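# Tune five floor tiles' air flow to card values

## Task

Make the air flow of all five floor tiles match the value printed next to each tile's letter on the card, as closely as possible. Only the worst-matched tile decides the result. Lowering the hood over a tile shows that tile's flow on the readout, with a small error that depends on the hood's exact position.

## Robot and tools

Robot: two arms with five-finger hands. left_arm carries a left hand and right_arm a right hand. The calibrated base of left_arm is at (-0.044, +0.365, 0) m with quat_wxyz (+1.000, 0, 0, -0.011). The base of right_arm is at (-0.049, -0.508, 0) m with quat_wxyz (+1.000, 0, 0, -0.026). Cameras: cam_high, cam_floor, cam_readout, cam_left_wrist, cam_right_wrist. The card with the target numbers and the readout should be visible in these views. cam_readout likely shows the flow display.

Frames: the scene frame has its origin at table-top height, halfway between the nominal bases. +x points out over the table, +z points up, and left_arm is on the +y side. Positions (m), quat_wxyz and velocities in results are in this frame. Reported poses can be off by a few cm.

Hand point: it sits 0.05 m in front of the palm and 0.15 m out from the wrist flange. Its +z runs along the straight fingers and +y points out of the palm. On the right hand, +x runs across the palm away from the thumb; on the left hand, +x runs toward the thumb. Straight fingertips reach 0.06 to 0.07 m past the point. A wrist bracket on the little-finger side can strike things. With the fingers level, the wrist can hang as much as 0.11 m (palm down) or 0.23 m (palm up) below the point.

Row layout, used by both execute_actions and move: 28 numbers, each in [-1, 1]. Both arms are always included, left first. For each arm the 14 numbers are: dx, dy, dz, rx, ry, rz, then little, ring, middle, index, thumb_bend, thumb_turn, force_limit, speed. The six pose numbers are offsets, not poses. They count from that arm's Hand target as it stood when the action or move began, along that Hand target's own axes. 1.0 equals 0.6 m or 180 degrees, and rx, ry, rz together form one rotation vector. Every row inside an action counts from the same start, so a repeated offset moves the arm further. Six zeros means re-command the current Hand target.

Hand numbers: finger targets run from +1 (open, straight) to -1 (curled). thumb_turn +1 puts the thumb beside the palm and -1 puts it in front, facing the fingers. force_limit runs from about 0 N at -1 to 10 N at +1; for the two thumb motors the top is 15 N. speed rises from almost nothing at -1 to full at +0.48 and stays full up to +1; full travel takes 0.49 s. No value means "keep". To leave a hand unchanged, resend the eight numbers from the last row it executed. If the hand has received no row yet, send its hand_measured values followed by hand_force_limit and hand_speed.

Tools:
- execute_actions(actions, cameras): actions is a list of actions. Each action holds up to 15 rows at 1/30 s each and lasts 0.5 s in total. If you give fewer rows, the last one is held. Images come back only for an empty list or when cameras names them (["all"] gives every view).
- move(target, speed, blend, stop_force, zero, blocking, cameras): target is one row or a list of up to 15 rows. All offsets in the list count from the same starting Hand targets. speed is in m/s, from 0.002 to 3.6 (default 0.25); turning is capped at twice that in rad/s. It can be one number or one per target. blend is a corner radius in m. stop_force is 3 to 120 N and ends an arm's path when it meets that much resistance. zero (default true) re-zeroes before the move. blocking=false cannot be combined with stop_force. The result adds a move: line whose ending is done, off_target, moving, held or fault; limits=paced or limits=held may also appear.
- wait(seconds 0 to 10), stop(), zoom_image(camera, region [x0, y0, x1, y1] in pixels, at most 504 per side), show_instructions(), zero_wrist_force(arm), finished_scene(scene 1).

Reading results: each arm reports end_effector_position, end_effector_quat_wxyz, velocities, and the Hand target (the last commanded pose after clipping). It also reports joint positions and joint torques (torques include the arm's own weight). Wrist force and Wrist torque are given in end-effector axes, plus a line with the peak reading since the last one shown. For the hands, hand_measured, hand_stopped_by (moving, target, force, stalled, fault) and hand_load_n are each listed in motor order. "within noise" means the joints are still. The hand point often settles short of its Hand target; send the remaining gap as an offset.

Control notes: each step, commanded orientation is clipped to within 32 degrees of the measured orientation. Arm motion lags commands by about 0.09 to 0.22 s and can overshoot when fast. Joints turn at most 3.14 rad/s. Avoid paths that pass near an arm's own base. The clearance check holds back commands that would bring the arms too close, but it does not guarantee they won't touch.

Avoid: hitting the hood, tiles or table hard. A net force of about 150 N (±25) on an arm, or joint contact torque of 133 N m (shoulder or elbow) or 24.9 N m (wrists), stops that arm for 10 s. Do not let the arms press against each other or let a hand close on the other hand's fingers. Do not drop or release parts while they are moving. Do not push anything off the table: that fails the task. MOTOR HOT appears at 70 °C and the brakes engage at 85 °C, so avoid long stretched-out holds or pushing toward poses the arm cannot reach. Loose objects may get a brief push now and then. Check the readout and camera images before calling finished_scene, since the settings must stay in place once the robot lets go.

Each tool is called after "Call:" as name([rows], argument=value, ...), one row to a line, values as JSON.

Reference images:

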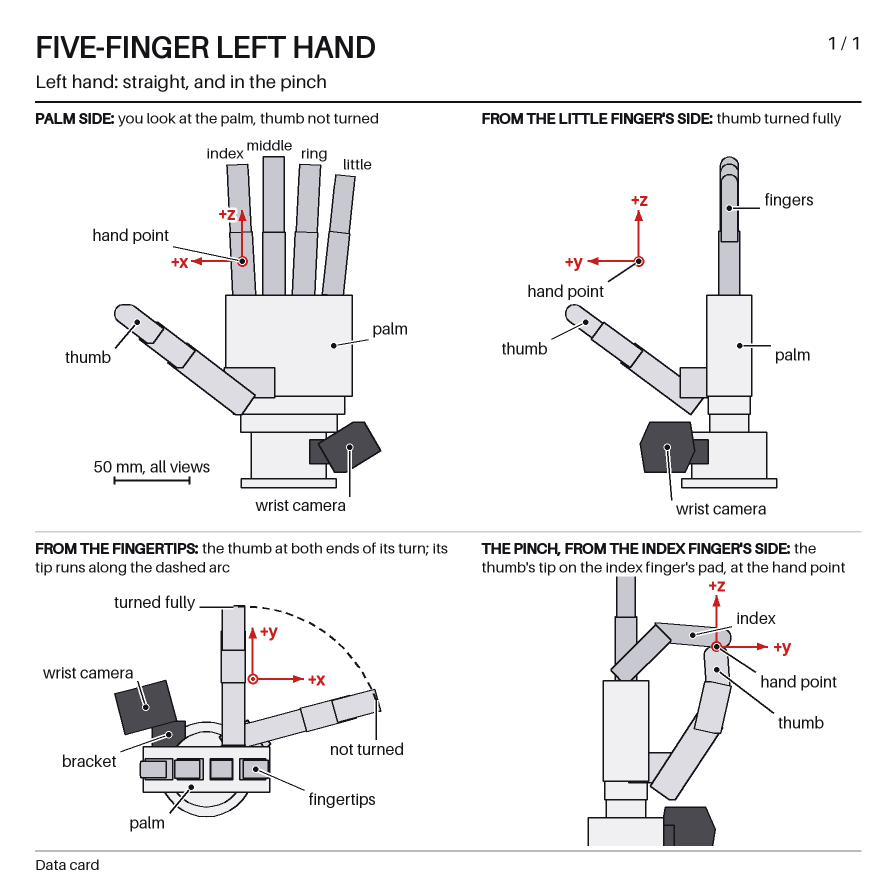

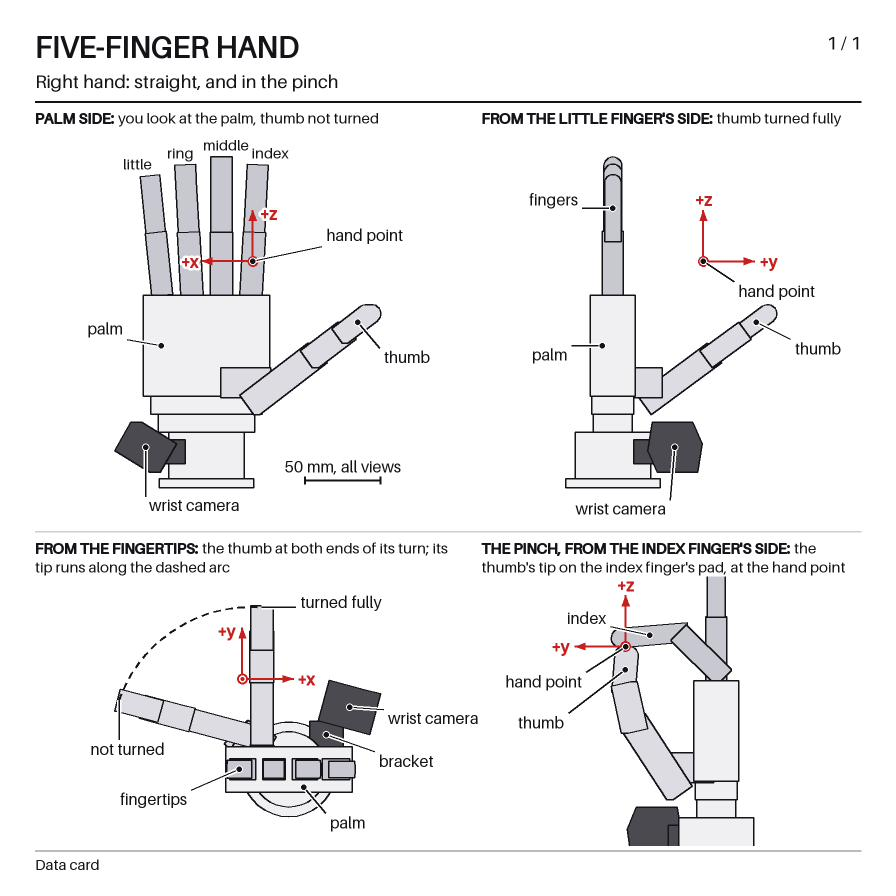

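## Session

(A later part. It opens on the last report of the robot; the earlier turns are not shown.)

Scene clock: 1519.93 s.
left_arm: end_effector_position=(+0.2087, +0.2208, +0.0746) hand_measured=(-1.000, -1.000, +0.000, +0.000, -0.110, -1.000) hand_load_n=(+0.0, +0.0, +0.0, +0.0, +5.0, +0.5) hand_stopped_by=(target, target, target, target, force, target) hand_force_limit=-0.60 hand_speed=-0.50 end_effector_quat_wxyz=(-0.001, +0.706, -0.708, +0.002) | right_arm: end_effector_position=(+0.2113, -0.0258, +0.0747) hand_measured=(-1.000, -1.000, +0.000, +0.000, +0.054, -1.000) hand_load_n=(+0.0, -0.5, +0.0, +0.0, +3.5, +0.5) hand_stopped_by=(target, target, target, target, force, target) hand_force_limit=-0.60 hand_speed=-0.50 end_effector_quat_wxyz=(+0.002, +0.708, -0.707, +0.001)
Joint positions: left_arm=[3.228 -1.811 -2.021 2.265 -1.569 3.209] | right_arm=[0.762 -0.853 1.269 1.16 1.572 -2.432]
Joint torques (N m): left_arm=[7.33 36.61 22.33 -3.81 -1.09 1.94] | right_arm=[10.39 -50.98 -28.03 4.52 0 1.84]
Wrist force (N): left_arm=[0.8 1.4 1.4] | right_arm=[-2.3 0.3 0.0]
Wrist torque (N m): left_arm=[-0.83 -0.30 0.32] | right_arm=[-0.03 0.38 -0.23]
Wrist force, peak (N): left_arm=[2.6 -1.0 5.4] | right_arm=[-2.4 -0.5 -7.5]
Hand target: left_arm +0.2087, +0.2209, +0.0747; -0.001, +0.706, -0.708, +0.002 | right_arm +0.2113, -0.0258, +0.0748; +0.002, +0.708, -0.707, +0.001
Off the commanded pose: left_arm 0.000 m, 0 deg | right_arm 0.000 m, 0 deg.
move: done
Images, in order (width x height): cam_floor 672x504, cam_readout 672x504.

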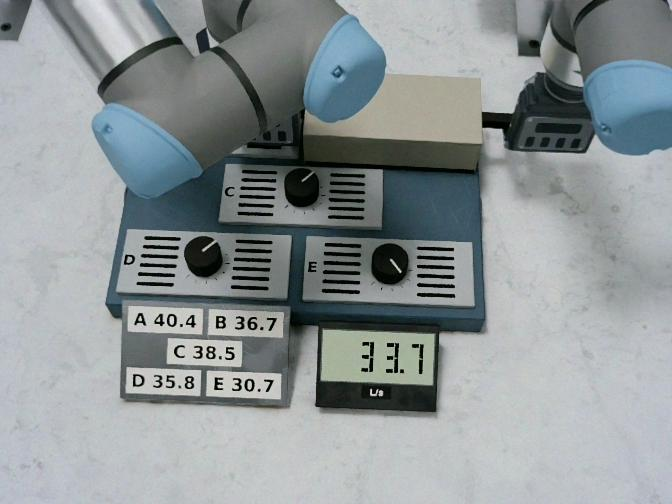

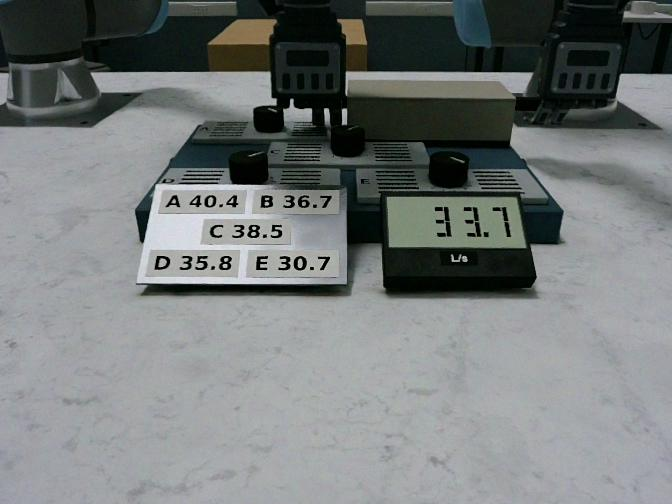

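Call:
move([
  [0,0,-0.015,0,0,0,-1,-1,0,0,-0.3,-1,-0.6,-0.5, 0,0,-0.015,0,0,0,-1,-1,0,0,-0.3,-1,-0.6,-0.5],
  [0,0.0025,-0.015,0,0,0,-1,-1,0,0,-0.3,-1,-0.6,-0.5, 0,0.0025,-0.015,0,0,0,-1,-1,0,0,-0.3,-1,-0.6,-0.5],
  [0,0.0025,0,0,0,0,-1,-1,0,0,-0.3,-1,-0.6,-0.5, 0,0.0025,0,0,0,0,-1,-1,0,0,-0.3,-1,-0.6,-0.5],
], speed=0.06, blend=[0.001,0.001,0], cameras=["cam_readout"])

Call:
move([
  [0,0,-0.015,0,0,0,-1,-1,0,0,-0.3,-1,-0.6,-0.5, 0,0,-0.015,0,0,0,-1,-1,0,0,-0.3,-1,-0.6,-0.5],
  [0,0.0025,-0.015,0,0,0,-1,-1,0,0,-0.3,-1,-0.6,-0.5, 0,0.0025,-0.015,0,0,0,-1,-1,0,0,-0.3,-1,-0.6,-0.5],
  [0,0.0025,0,0,0,0,-1,-1,0,0,-0.3,-1,-0.6,-0.5, 0,0.0025,0,0,0,0,-1,-1,0,0,-0.3,-1,-0.6,-0.5],
], speed=0.06, blend=[0.001,0.001,0], cameras=["cam_readout"])

Call:
move([
  [0,0,-0.015,0,0,0,-1,-1,0,0,-0.3,-1,-0.6,-0.5, 0,0,-0.015,0,0,0,-1,-1,0,0,-0.3,-1,-0.6,-0.5],
  [-0.0047,0,-0.015,0,0,0,-1,-1,0,0,-0.3,-1,-0.6,-0.5, -0.0047,0,-0.015,0,0,0,-1,-1,0,0,-0.3,-1,-0.6,-0.5],
  [-0.0047,0,0,0,0,0,-1,-1,0,0,-0.3,-1,-0.6,-0.5, -0.0047,0,0,0,0,0,-1,-1,0,0,-0.3,-1,-0.6,-0.5],
], speed=0.06, blend=[0.001,0.001,0], cameras=["cam_readout"])

Call:
move([
  [0,0,-0.015,0,0,0,-1,-1,0,0,-0.3,-1,-0.6,-0.5, 0,0,-0.015,0,0,0,-1,-1,0,0,-0.3,-1,-0.6,-0.5],
  [0,-0.0025,-0.015,0,0,0,-1,-1,0,0,-0.3,-1,-0.6,-0.5, 0,-0.0025,-0.015,0,0,0,-1,-1,0,0,-0.3,-1,-0.6,-0.5],
  [0,-0.0025,0,0,0,0,-1,-1,0,0,-0.3,-1,-0.6,-0.5, 0,-0.0025,0,0,0,0,-1,-1,0,0,-0.3,-1,-0.6,-0.5],
], speed=0.06, blend=[0.001,0.001,0], cameras=["cam_readout"])

Call:
move([
  [0,0,-0.015,0,0,0,-1,-1,0,0,-0.3,-1,-0.6,-0.5, 0,0,-0.015,0,0,0,-1,-1,0,0,-0.3,-1,-0.6,-0.5],
  [0,-0.0025,-0.015,0,0,0,-1,-1,0,0,-0.3,-1,-0.6,-0.5, 0,-0.0025,-0.015,0,0,0,-1,-1,0,0,-0.3,-1,-0.6,-0.5],
  [0,-0.0025,0,0,0,0,-1,-1,0,0,-0.3,-1,-0.6,-0.5, 0,-0.0025,0,0,0,0,-1,-1,0,0,-0.3,-1,-0.6,-0.5],
], speed=0.06, blend=[0.001,0.001,0], cameras=["cam_floor","cam_readout"])

Call:
zoom_image(camera="cam_floor", region=[285, 60, 505, 225])

Call:
move([
  [0,0,-0.015,0,0,0,-1,-1,0,0,-0.3,-1,-0.6,-0.5, 0,0,-0.015,0,0,0,-1,-1,0,0,-0.3,-1,-0.6,-0.5],
  [-0.004,0.0008,-0.015,0,0,0,-1,-1,0,0,-0.3,-1,-0.6,-0.5, -0.004,0.0008,-0.015,0,0,0,-1,-1,0,0,-0.3,-1,-0.6,-0.5],
  [-0.004,0.0008,0,0,0,0,-1,-1,0,0,-0.3,-1,-0.6,-0.5, -0.004,0.0008,0,0,0,0,-1,-1,0,0,-0.3,-1,-0.6,-0.5],
], speed=0.06, blend=[0.001,0.001,0], cameras=["cam_readout"])

Call:
move([
  [0,0,-0.015,0,0,0,-1,-1,0,0,-0.3,-1,-0.6,-0.5, 0,0,-0.015,0,0,0,-1,-1,0,0,-0.3,-1,-0.6,-0.5],
  [0,0.0025,-0.015,0,0,0,-1,-1,0,0,-0.3,-1,-0.6,-0.5, 0,0.0025,-0.015,0,0,0,-1,-1,0,0,-0.3,-1,-0.6,-0.5],
  [0,0.0025,0,0,0,0,-1,-1,0,0,-0.3,-1,-0.6,-0.5, 0,0.0025,0,0,0,0,-1,-1,0,0,-0.3,-1,-0.6,-0.5],
], speed=0.06, blend=[0.001,0.001,0], cameras=["cam_readout"])

Call:
move([
  [0,0,-0.015,0,0,0,-1,-1,0,0,-0.3,-1,-0.6,-0.5, 0,0,-0.015,0,0,0,-1,-1,0,0,-0.3,-1,-0.6,-0.5],
  [0.0063,-0.0008,-0.015,0,0,0,-1,-1,0,0,-0.3,-1,-0.6,-0.5, 0.0063,-0.0008,-0.015,0,0,0,-1,-1,0,0,-0.3,-1,-0.6,-0.5],
  [0.0063,-0.0008,0,0,0,0,-1,-1,0,0,-0.3,-1,-0.6,-0.5, 0.0063,-0.0008,0,0,0,0,-1,-1,0,0,-0.3,-1,-0.6,-0.5],
], speed=0.06, blend=[0.001,0.001,0], cameras=["cam_readout"])

Call:
move([
  [0,0,-0.015,0,0,0,-1,-1,0,0,-0.3,-1,-0.6,-0.5, 0,0,-0.015,0,0,0,-1,-1,0,0,-0.3,-1,-0.6,-0.5],
  [0.0067,0.0017,-0.015,0,0,0,-1,-1,0,0,-0.3,-1,-0.6,-0.5, 0.0067,0.0017,-0.015,0,0,0,-1,-1,0,0,-0.3,-1,-0.6,-0.5],
  [0.0067,0.0017,0,0,0,0,-1,-1,0,0,-0.3,-1,-0.6,-0.5, 0.0067,0.0017,0,0,0,0,-1,-1,0,0,-0.3,-1,-0.6,-0.5],
], speed=0.06, blend=[0.001,0.001,0], cameras=["cam_readout"])

Call:
move([
  [0,0,-0.015,0,0,0,-1,-1,0,0,-0.3,-1,-0.6,-0.5, 0,0,-0.015,0,0,0,-1,-1,0,0,-0.3,-1,-0.6,-0.5],
  [0,-0.0033,-0.015,0,0,0,-1,-1,0,0,-0.3,-1,-0.6,-0.5, 0,-0.0033,-0.015,0,0,0,-1,-1,0,0,-0.3,-1,-0.6,-0.5],
  [0,-0.0033,0,0,0,0,-1,-1,0,0,-0.3,-1,-0.6,-0.5, 0,-0.0033,0,0,0,0,-1,-1,0,0,-0.3,-1,-0.6,-0.5],
], speed=0.06, blend=[0.001,0.001,0], cameras=["cam_readout"])

Scene clock: 1571.07 s.
left_arm: end_effector_position=(+0.2072, +0.2209, +0.0746) hand_measured=(-1.000, -1.000, +0.000, +0.000, -0.112, -1.000) hand_load_n=(+0.0, +0.0, +0.0, +0.0, +1.0, +0.0) hand_stopped_by=(target, target, target, target, force, target) hand_force_limit=-0.60 hand_speed=-0.50 end_effector_quat_wxyz=(-0.001, +0.706, -0.708, +0.002) | right_arm: end_effector_position=(+0.2097, -0.0258, +0.0747) hand_measured=(-1.000, -1.000, +0.000, +0.000, +0.054, -1.000) hand_load_n=(+0.0, -0.5, +0.0, +0.0, +3.0, +0.5) hand_stopped_by=(target, target, target, target, force, target) hand_force_limit=-0.60 hand_speed=-0.50 end_effector_quat_wxyz=(+0.002, +0.708, -0.707, +0.001)
Joint positions: left_arm=[3.228 -1.808 -2.025 2.266 -1.569 3.209] | right_arm=[0.764 -0.855 1.272 1.158 1.572 -2.431]
Joint torques (N m): left_arm=[-2.56 33.69 18.95 -4.13 0.81 -0.08] | right_arm=[-9.9 -52.64 -24.4 4.81 0.89 -1.61]
Wrist force (N): left_arm=[0.7 -2.9 -0.2] | right_arm=[-2.4 -1.2 0.4]
Wrist torque (N m): left_arm=[-0.86 -0.35 0.36] | right_arm=[-0.11 0.38 -0.38]
Wrist force, peak (N): left_arm=[3.2 1.9 5.6] | right_arm=[-2.2 -2.1 -7.7]
Hand target: left_arm +0.2072, +0.2209, +0.0747; -0.001, +0.706, -0.708, +0.002 | right_arm +0.2098, -0.0258, +0.0748; +0.002, +0.708, -0.707, +0.001
Off the commanded pose: left_arm 0.000 m, 0 deg | right_arm 0.000 m, 0 deg.
move: done; blend cut to 0.0008 m at target 1, 0.0008 m at target 2
Images, in order (width x height): cam_readout 672x504.

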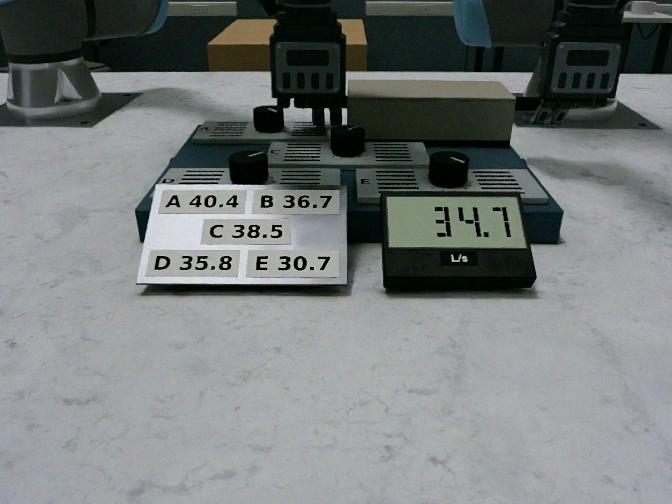

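Scene clock: 1571.83 s.
left_arm: end_effector_position=(+0.2056, +0.2209, +0.0746) hand_measured=(-1.000, -1.000, +0.000, +0.000, -0.112, -1.000) hand_load_n=(+0.0, +0.0, +0.0, +0.0, +0.0, +0.0) hand_stopped_by=(target, target, target, target, force, target) hand_force_limit=-0.60 hand_speed=-0.50 end_effector_quat_wxyz=(-0.001, +0.706, -0.708, +0.002) | right_arm: end_effector_position=(+0.2083, -0.0258, +0.0747) hand_measured=(-1.000, -1.000, +0.000, +0.000, +0.054, -1.000) hand_load_n=(+0.0, -1.0, +0.0, +0.0, +3.0, +0.5) hand_stopped_by=(target, target, target, target, force, target) hand_force_limit=-0.60 hand_speed=-0.50 end_effector_quat_wxyz=(+0.002, +0.708, -0.707, +0.001)
Joint positions: left_arm=[3.228 -1.805 -2.029 2.267 -1.569 3.209] | right_arm=[0.765 -0.857 1.276 1.157 1.572 -2.429]
Joint torques (N m): left_arm=[8 35.78 19.53 -4.98 -0.12 2.15] | right_arm=[10.34 -49.8 -24.26 4.82 -0.29 -1.13]
Wrist force (N): left_arm=[0.7 -4.0 -1.0] | right_arm=[-2.3 -2.9 -1.3]
Wrist torque (N m): left_arm=[-0.89 -0.34 0.36] | right_arm=[-0.14 0.40 -0.43]
Wrist force, peak (N): left_arm=[3.1 -4.0 4.3] | right_arm=[-2.3 -4.1 -8.6]
Hand target: left_arm +0.2057, +0.2209, +0.0747; -0.001, +0.706, -0.708, +0.002 | right_arm +0.2083, -0.0258, +0.0748; +0.002, +0.708, -0.707, +0.001
Off the commanded pose: left_arm 0.000 m, 0 deg | right_arm 0.000 m, 0 deg.
move: done; blend cut to 0.0008 m at target 1, 0.0008 m at target 2
Images, in order (width x height): cam_readout 672x504.

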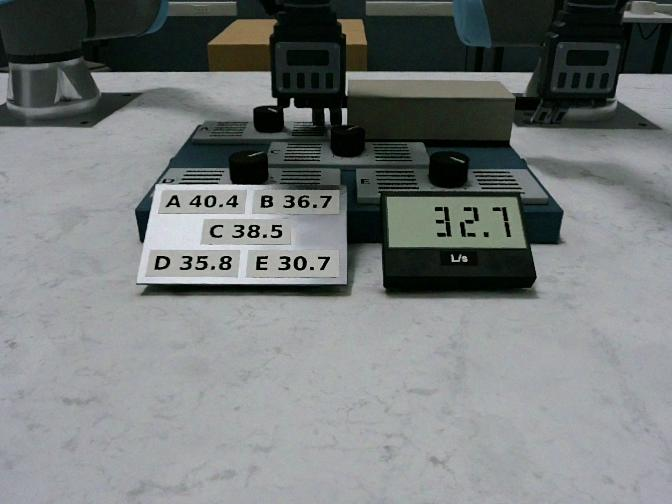

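Scene clock: 1572.60 s.
left_arm: end_effector_position=(+0.2057, +0.2237, +0.0746) hand_measured=(-1.000, -1.000, +0.000, +0.000, -0.112, -1.000) hand_load_n=(+0.0, +0.0, +0.0, +0.0, +0.0, +0.0) hand_stopped_by=(target, target, target, target, force, target) hand_force_limit=-0.60 hand_speed=-0.50 end_effector_quat_wxyz=(-0.001, +0.706, -0.708, +0.002) | right_arm: end_effector_position=(+0.2082, -0.0229, +0.0747) hand_measured=(-1.000, -1.000, +0.000, +0.000, +0.054, -1.000) hand_load_n=(+0.0, -1.0, +0.0, +0.0, +2.5, +0.5) hand_stopped_by=(target, target, target, target, force, target) hand_force_limit=-0.60 hand_speed=-0.50 end_effector_quat_wxyz=(+0.002, +0.708, -0.707, +0.001) end_effector_velocity=(+0.000, -0.001, +0.001) end_effector_angular_velocity=(-0.002, +0.002, +0.000)
Joint positions: left_arm=[3.238 -1.803 -2.032 2.268 -1.569 3.219] | right_arm=[0.77 -0.852 1.266 1.161 1.572 -2.425]
Joint velocities: left_arm=[within noise] | right_arm=[-0.001 0 -0.002 0.005 0 0]
Joint torques (N m): left_arm=[-5.24 34.18 21.31 -4.32 -0.11 -1.93] | right_arm=[-13.65 -49.95 -25.16 4.84 -0.99 -1.79]
Wrist force (N): left_arm=[0.7 -3.8 -1.1] | right_arm=[-2.9 -2.7 -2.1]
Wrist torque (N m): left_arm=[-0.87 -0.33 0.48] | right_arm=[-0.13 0.47 -0.45]
Wrist force, peak (N): left_arm=[3.2 -3.4 4.6] | right_arm=[-2.6 -5.3 -8.7]
Hand target: left_arm +0.2057, +0.2237, +0.0747; -0.001, +0.706, -0.708, +0.002 | right_arm +0.2083, -0.0230, +0.0748; +0.002, +0.708, -0.707, +0.001
Off the commanded pose: left_arm 0.000 m, 0 deg | right_arm 0.000 m, 0 deg.
move: done
Images, in order (width x height): cam_readout 672x504.

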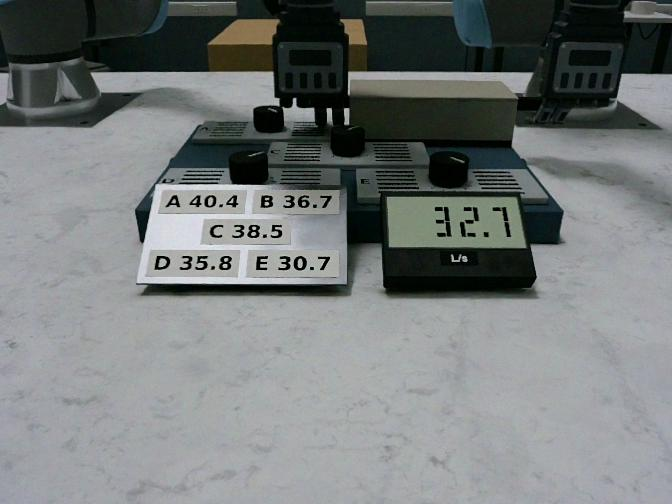

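Scene clock: 1573.37 s.
left_arm: end_effector_position=(+0.2072, +0.2237, +0.0746) hand_measured=(-1.000, -1.000, +0.000, +0.000, -0.112, -1.000) hand_load_n=(+0.0, +0.0, +0.0, +0.0, +0.0, +0.0) hand_stopped_by=(target, target, target, target, force, target) hand_force_limit=-0.60 hand_speed=-0.50 end_effector_quat_wxyz=(-0.001, +0.706, -0.708, +0.002) | right_arm: end_effector_position=(+0.2099, -0.0230, +0.0747) hand_measured=(-1.000, -1.000, +0.000, +0.000, +0.054, -1.000) hand_load_n=(+0.0, -1.0, +0.0, +0.0, +2.5, +0.5) hand_stopped_by=(target, target, target, target, force, target) hand_force_limit=-0.60 hand_speed=-0.50 end_effector_quat_wxyz=(+0.002, +0.708, -0.707, +0.001) end_effector_velocity=(-0.001, +0.000, +0.002) end_effector_angular_velocity=(-0.001, +0.001, +0.000)
Joint positions: left_arm=[3.237 -1.806 -2.028 2.267 -1.569 3.218] | right_arm=[0.767 -0.85 1.263 1.163 1.572 -2.427]
Joint velocities: left_arm=[within noise] | right_arm=[0.001 -0.001 -0.002 0.005 0 0.001]
Joint torques (N m): left_arm=[-6.6 34.06 18.95 -4.66 1.39 -2.22] | right_arm=[10.91 -50.41 -25.66 5.17 -0.22 1.79]
Wrist force (N): left_arm=[0.8 -3.7 -1.5] | right_arm=[-2.3 -3.2 -2.0]
Wrist torque (N m): left_arm=[-0.82 -0.36 0.49] | right_arm=[-0.12 0.43 -0.31]
Wrist force, peak (N): left_arm=[2.6 -3.7 3.8] | right_arm=[-2.5 -4.9 -8.2]
Hand target: left_arm +0.2072, +0.2237, +0.0747; -0.001, +0.706, -0.708, +0.002 | right_arm +0.2098, -0.0230, +0.0748; +0.002, +0.708, -0.707, +0.001
Off the commanded pose: left_arm 0.000 m, 0 deg | right_arm 0.000 m, 0 deg.
move: done; blend cut to 0.0007 m at target 1, 0.0007 m at target 2
Images, in order (width x height): cam_readout 672x504.

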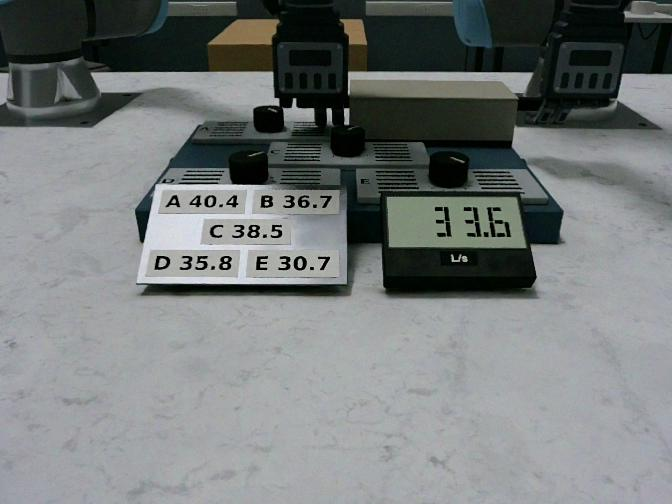

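Scene clock: 1574.13 s.
left_arm: end_effector_position=(+0.2087, +0.2237, +0.0746) hand_measured=(-1.000, -1.000, +0.000, +0.000, -0.110, -1.000) hand_load_n=(+0.0, +0.0, +0.0, +0.5, +5.0, +0.5) hand_stopped_by=(target, target, target, target, force, target) hand_force_limit=-0.60 hand_speed=-0.50 end_effector_quat_wxyz=(-0.001, +0.706, -0.708, +0.002) end_effector_velocity=(+0.000, +0.000, +0.001) end_effector_angular_velocity=(+0.000, +0.002, +0.001) | right_arm: end_effector_position=(+0.2113, -0.0230, +0.0747) hand_measured=(-1.000, -1.000, +0.000, +0.000, +0.054, -1.000) hand_load_n=(+0.0, -1.0, +0.0, +0.0, +3.0, +0.5) hand_stopped_by=(target, target, target, target, force, target) hand_force_limit=-0.60 hand_speed=-0.50 end_effector_quat_wxyz=(+0.002, +0.708, -0.707, +0.001)
Joint positions: left_arm=[3.237 -1.809 -2.024 2.266 -1.569 3.218] | right_arm=[0.766 -0.848 1.259 1.164 1.572 -2.429]
Joint velocities: left_arm=[0 0.001 0.002 -0.005 0 -0.001] | right_arm=[within noise]
Joint torques (N m): left_arm=[-5.97 35.91 20.97 -3.87 -0.25 -2.51] | right_arm=[-14.33 -50.72 -25.06 4.93 1.17 1.24]
Wrist force (N): left_arm=[0.5 0.7 1.7] | right_arm=[-2.5 -1.9 -1.0]
Wrist torque (N m): left_arm=[-0.85 -0.32 0.44] | right_arm=[-0.11 0.40 -0.27]
Wrist force, peak (N): left_arm=[2.5 -3.6 3.7] | right_arm=[-2.4 -4.6 -9.0]
Hand target: left_arm +0.2087, +0.2237, +0.0747; -0.001, +0.706, -0.708, +0.002 | right_arm +0.2113, -0.0230, +0.0748; +0.002, +0.708, -0.707, +0.001
Off the commanded pose: left_arm 0.000 m, 0 deg | right_arm 0.000 m, 0 deg.
move: done; blend cut to 0.0007 m at target 1, 0.0007 m at target 2
Images, in order (width x height): cam_floor 672x504, cam_readout 672x504.

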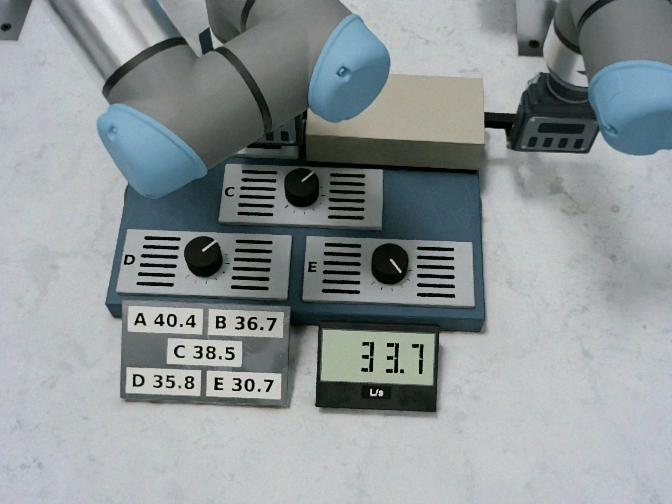

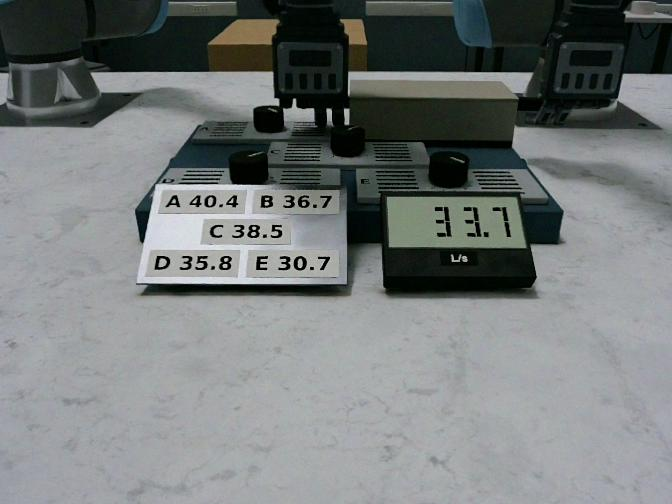

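Scaled by 2.291 from the camera's 672x504 image, which has a finer 960x720 frame.

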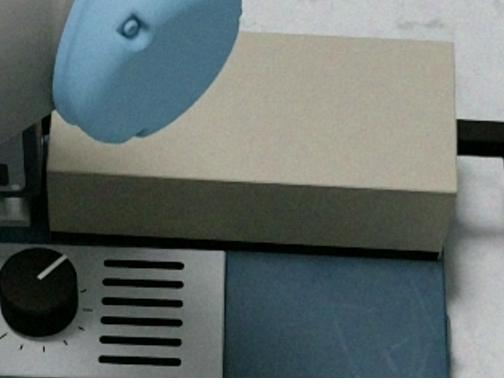

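Scene clock: 1574.90 s.
left_arm: end_effector_position=(+0.2082, +0.2261, +0.0746) hand_measured=(-1.000, -1.000, +0.000, +0.000, -0.112, -1.000) hand_load_n=(+0.5, +0.0, +0.5, +0.0, +1.0, +0.0) hand_stopped_by=(target, target, target, target, force, target) hand_force_limit=-0.60 hand_speed=-0.50 end_effector_quat_wxyz=(-0.001, +0.706, -0.708, +0.002) end_effector_velocity=(-0.001, +0.000, +0.001) end_effector_angular_velocity=(+0.000, +0.003, +0.001) | right_arm: end_effector_position=(+0.2107, -0.0205, +0.0747) hand_measured=(-1.000, -1.000, +0.000, +0.000, +0.054, -1.000) hand_load_n=(+0.0, -1.0, +0.0, +0.0, +2.5, +0.5) hand_stopped_by=(target, target, target, target, force, target) hand_force_limit=-0.60 hand_speed=-0.50 end_effector_quat_wxyz=(+0.002, +0.708, -0.707, +0.001)
Joint positions: left_arm=[3.245 -1.807 -2.028 2.267 -1.569 3.226] | right_arm=[0.77 -0.844 1.252 1.167 1.572 -2.424]
Joint velocities: left_arm=[0 0.001 0.001 -0.005 -0.001 -0.001] | right_arm=[within noise]
Joint torques (N m): left_arm=[-5.65 33.24 19.45 -4.59 0.29 -2.29] | right_arm=[-11.05 -50.94 -23.92 4.81 -1.35 -2.12]
Wrist force (N): left_arm=[0.7 -2.6 -0.7] | right_arm=[-2.0 -3.4 -2.3]
Wrist torque (N m): left_arm=[-0.85 -0.34 0.46] | right_arm=[-0.13 0.44 -0.45]
Wrist force, peak (N): left_arm=[6.9 0.4 4.8] | right_arm=[-2.2 -6.3 -9.6]
Hand target: left_arm +0.2082, +0.2261, +0.0747; -0.001, +0.706, -0.708, +0.002 | right_arm +0.2108, -0.0206, +0.0748; +0.002, +0.708, -0.707, +0.001
Off the commanded pose: left_arm 0.000 m, 0 deg | right_arm 0.000 m, 0 deg.
move: done
Images, in order (width x height): cam_readout 672x504.

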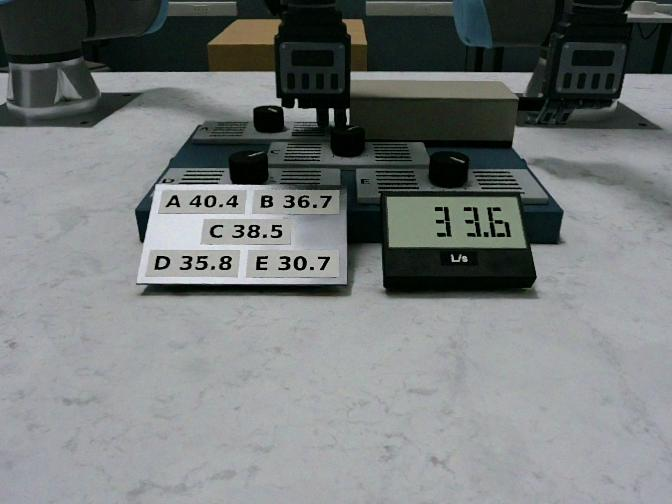

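Scene clock: 1575.67 s.
left_arm: end_effector_position=(+0.2067, +0.2261, +0.0746) hand_measured=(-1.000, -1.000, +0.000, +0.000, -0.112, -1.000) hand_load_n=(+0.0, +0.0, +0.0, +0.0, +0.5, +0.0) hand_stopped_by=(target, target, target, target, force, target) hand_force_limit=-0.60 hand_speed=-0.50 end_effector_quat_wxyz=(-0.001, +0.706, -0.708, +0.002) | right_arm: end_effector_position=(+0.2093, -0.0206, +0.0747) hand_measured=(-1.000, -1.000, +0.000, +0.000, +0.054, -1.000) hand_load_n=(+0.0, -1.0, +0.0, +0.0, +2.5, +0.5) hand_stopped_by=(target, target, target, target, force, target) hand_force_limit=-0.60 hand_speed=-0.50 end_effector_quat_wxyz=(+0.002, +0.708, -0.707, +0.001)
Joint positions: left_arm=[3.245 -1.803 -2.032 2.268 -1.569 3.226] | right_arm=[0.771 -0.846 1.256 1.166 1.572 -2.423]
Joint torques (N m): left_arm=[8.31 34.25 19.65 -4.65 1.44 1.99] | right_arm=[10.28 -51.38 -25.47 5.24 0.37 -0.98]
Wrist force (N): left_arm=[0.5 -3.6 -1.1] | right_arm=[-2.2 -2.5 -1.4]
Wrist torque (N m): left_arm=[-0.86 -0.31 0.42] | right_arm=[-0.11 0.41 -0.43]
Wrist force, peak (N): left_arm=[3.6 -2.1 5.0] | right_arm=[-2.3 -3.8 -8.2]
Hand target: left_arm +0.2067, +0.2261, +0.0747; -0.001, +0.706, -0.708, +0.002 | right_arm +0.2093, -0.0206, +0.0748; +0.002, +0.708, -0.707, +0.001
Off the commanded pose: left_arm 0.000 m, 0 deg | right_arm 0.000 m, 0 deg.
move: done; blend cut to 0.0007 m at target 1, 0.0007 m at target 2
Images, in order (width x height): cam_readout 672x504.

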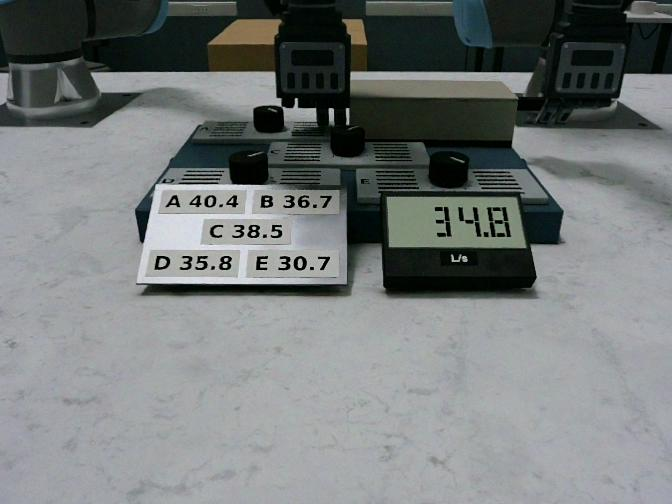

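Scene clock: 1576.47 s.
left_arm: end_effector_position=(+0.2072, +0.2223, +0.0747) hand_measured=(-1.000, -1.000, +0.000, +0.000, -0.112, -1.000) hand_load_n=(+0.0, +0.0, +0.0, +0.0, +0.0, +0.0) hand_stopped_by=(target, target, target, target, force, target) hand_force_limit=-0.60 hand_speed=-0.50 end_effector_quat_wxyz=(-0.001, +0.706, -0.708, +0.002) | right_arm: end_effector_position=(+0.2098, -0.0244, +0.0747) hand_measured=(-1.000, -1.000, +0.000, +0.000, +0.054, -1.000) hand_load_n=(+0.0, -0.5, +0.0, +0.0, +2.5, +1.0) hand_stopped_by=(target, target, target, target, force, target) hand_force_limit=-0.60 hand_speed=-0.50 end_effector_quat_wxyz=(+0.002, +0.708, -0.707, +0.001)
Joint positions: left_arm=[3.233 -1.807 -2.027 2.266 -1.569 3.214] | right_arm=[0.766 -0.853 1.267 1.161 1.572 -2.429]
Joint torques (N m): left_arm=[0.33 34.98 19.44 -4.39 -1.29 1.05] | right_arm=[15.05 -48.44 -25.76 4.98 0.21 2.32]
Wrist force (N): left_arm=[0.8 -3.7 -1.2] | right_arm=[-2.5 -3.0 -1.1]
Wrist torque (N m): left_arm=[-0.84 -0.36 0.36] | right_arm=[-0.13 0.39 -0.32]
Wrist force, peak (N): left_arm=[1.9 -3.7 4.7] | right_arm=[-2.1 -6.2 -8.9]
Hand target: left_arm +0.2072, +0.2223, +0.0747; -0.001, +0.706, -0.708, +0.002 | right_arm +0.2098, -0.0243, +0.0748; +0.002, +0.708, -0.707, +0.001
Off the commanded pose: left_arm 0.000 m, 0 deg | right_arm 0.000 m, 0 deg.
move: done
Images, in order (width x height): cam_readout 672x504.

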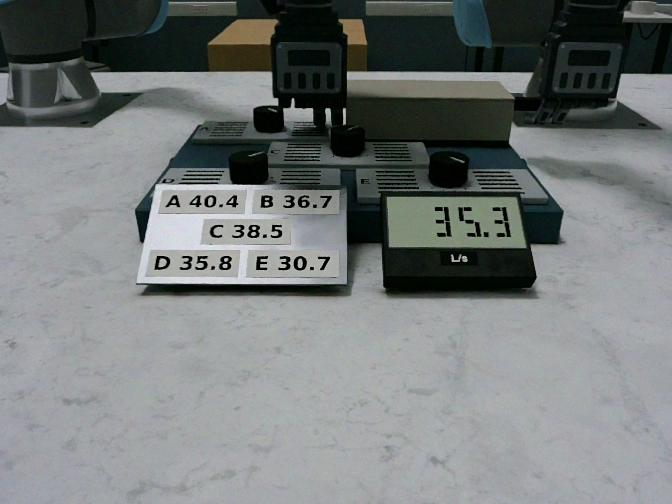

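Scene clock: 1577.27 s.
left_arm: end_effector_position=(+0.2061, +0.2183, +0.0747) hand_measured=(-1.000, -1.000, +0.000, +0.000, -0.112, -1.000) hand_load_n=(+0.0, +0.0, +0.0, +0.5, +0.0, +0.0) hand_stopped_by=(target, target, target, target, force, target) hand_force_limit=-0.60 hand_speed=-0.50 end_effector_quat_wxyz=(-0.001, +0.706, -0.708, +0.002) | right_arm: end_effector_position=(+0.2088, -0.0284, +0.0747) hand_measured=(-1.000, -1.000, +0.000, +0.000, +0.054, -1.000) hand_load_n=(+0.0, -0.5, +0.0, +0.0, +2.5, +1.0) hand_stopped_by=(target, target, target, target, force, target) hand_force_limit=-0.60 hand_speed=-0.50 end_effector_quat_wxyz=(+0.002, +0.708, -0.707, +0.001)
Joint positions: left_arm=[3.22 -1.808 -2.025 2.266 -1.569 3.201] | right_arm=[0.761 -0.862 1.283 1.154 1.572 -2.433]
Joint torques (N m): left_arm=[0.81 34.99 18.51 -4.76 0.23 0.99] | right_arm=[10.88 -48.56 -23.53 4.91 -0.16 1.86]
Wrist force (N): left_arm=[0.4 -4.1 -1.2] | right_arm=[-3.6 -3.2 -1.4]
Wrist torque (N m): left_arm=[-0.91 -0.30 0.36] | right_arm=[-0.13 0.41 -0.32]
Wrist force, peak (N): left_arm=[1.7 -4.0 4.7] | right_arm=[-2.3 -6.3 -9.2]
Hand target: left_arm +0.2062, +0.2183, +0.0747; -0.001, +0.706, -0.708, +0.002 | right_arm +0.2088, -0.0284, +0.0748; +0.002, +0.708, -0.707, +0.001
Off the commanded pose: left_arm 0.000 m, 0 deg | right_arm 0.000 m, 0 deg.
move: done
Images, in order (width x height): cam_readout 672x504.

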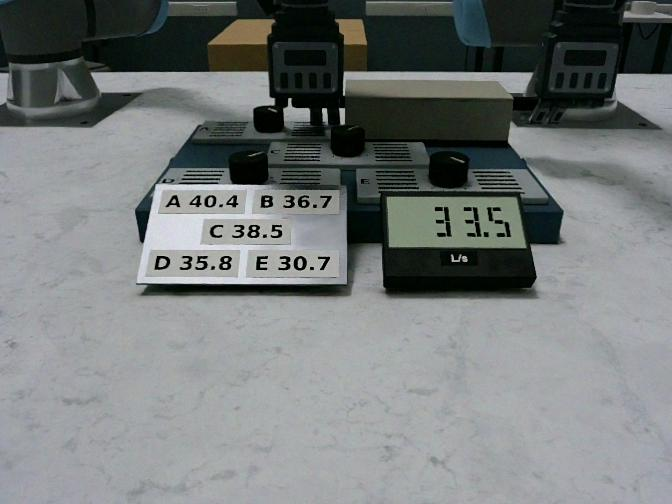

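Scene clock: 1578.03 s.
left_arm: end_effector_position=(+0.2081, +0.2183, +0.0746) hand_measured=(-1.000, -1.000, +0.000, +0.000, -0.112, -1.000) hand_load_n=(+0.5, +0.0, +0.0, +0.5, +2.0, +0.0) hand_stopped_by=(target, target, target, target, force, target) hand_force_limit=-0.60 hand_speed=-0.50 end_effector_quat_wxyz=(-0.001, +0.706, -0.708, +0.002) | right_arm: end_effector_position=(+0.2108, -0.0284, +0.0747) hand_measured=(-1.000, -1.000, +0.000, +0.000, +0.054, -1.000) hand_load_n=(+0.0, -1.0, +0.0, +0.0, +2.5, +0.5) hand_stopped_by=(target, target, target, target, force, target) hand_force_limit=-0.60 hand_speed=-0.50 end_effector_quat_wxyz=(+0.002, +0.708, -0.707, +0.001)
Joint positions: left_arm=[3.219 -1.812 -2.02 2.265 -1.569 3.2] | right_arm=[0.759 -0.859 1.279 1.156 1.572 -2.435]
Joint torques (N m): left_arm=[-6.63 37.77 19.6 -4.03 0.98 -2.51] | right_arm=[-5.22 -49.35 -24.02 4.9 -0.03 1.68]
Wrist force (N): left_arm=[0.7 -2.3 0.2] | right_arm=[-2.6 -2.5 -1.2]
Wrist torque (N m): left_arm=[-0.88 -0.35 0.40] | right_arm=[-0.14 0.41 -0.29]
Wrist force, peak (N): left_arm=[0.8 -3.9 4.5] | right_arm=[-2.0 -4.6 -9.0]
Hand target: left_arm +0.2082, +0.2183, +0.0747; -0.001, +0.706, -0.708, +0.002 | right_arm +0.2108, -0.0284, +0.0748; +0.002, +0.708, -0.707, +0.001
Off the commanded pose: left_arm 0.000 m, 0 deg | right_arm 0.000 m, 0 deg.
move: done
Images, in order (width x height): cam_readout 672x504.

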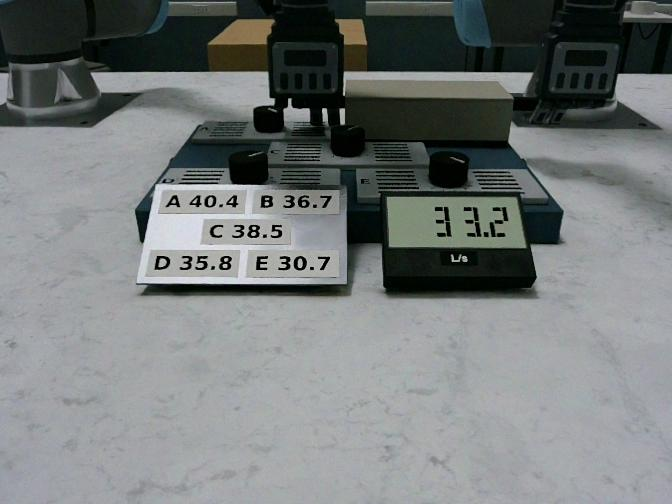

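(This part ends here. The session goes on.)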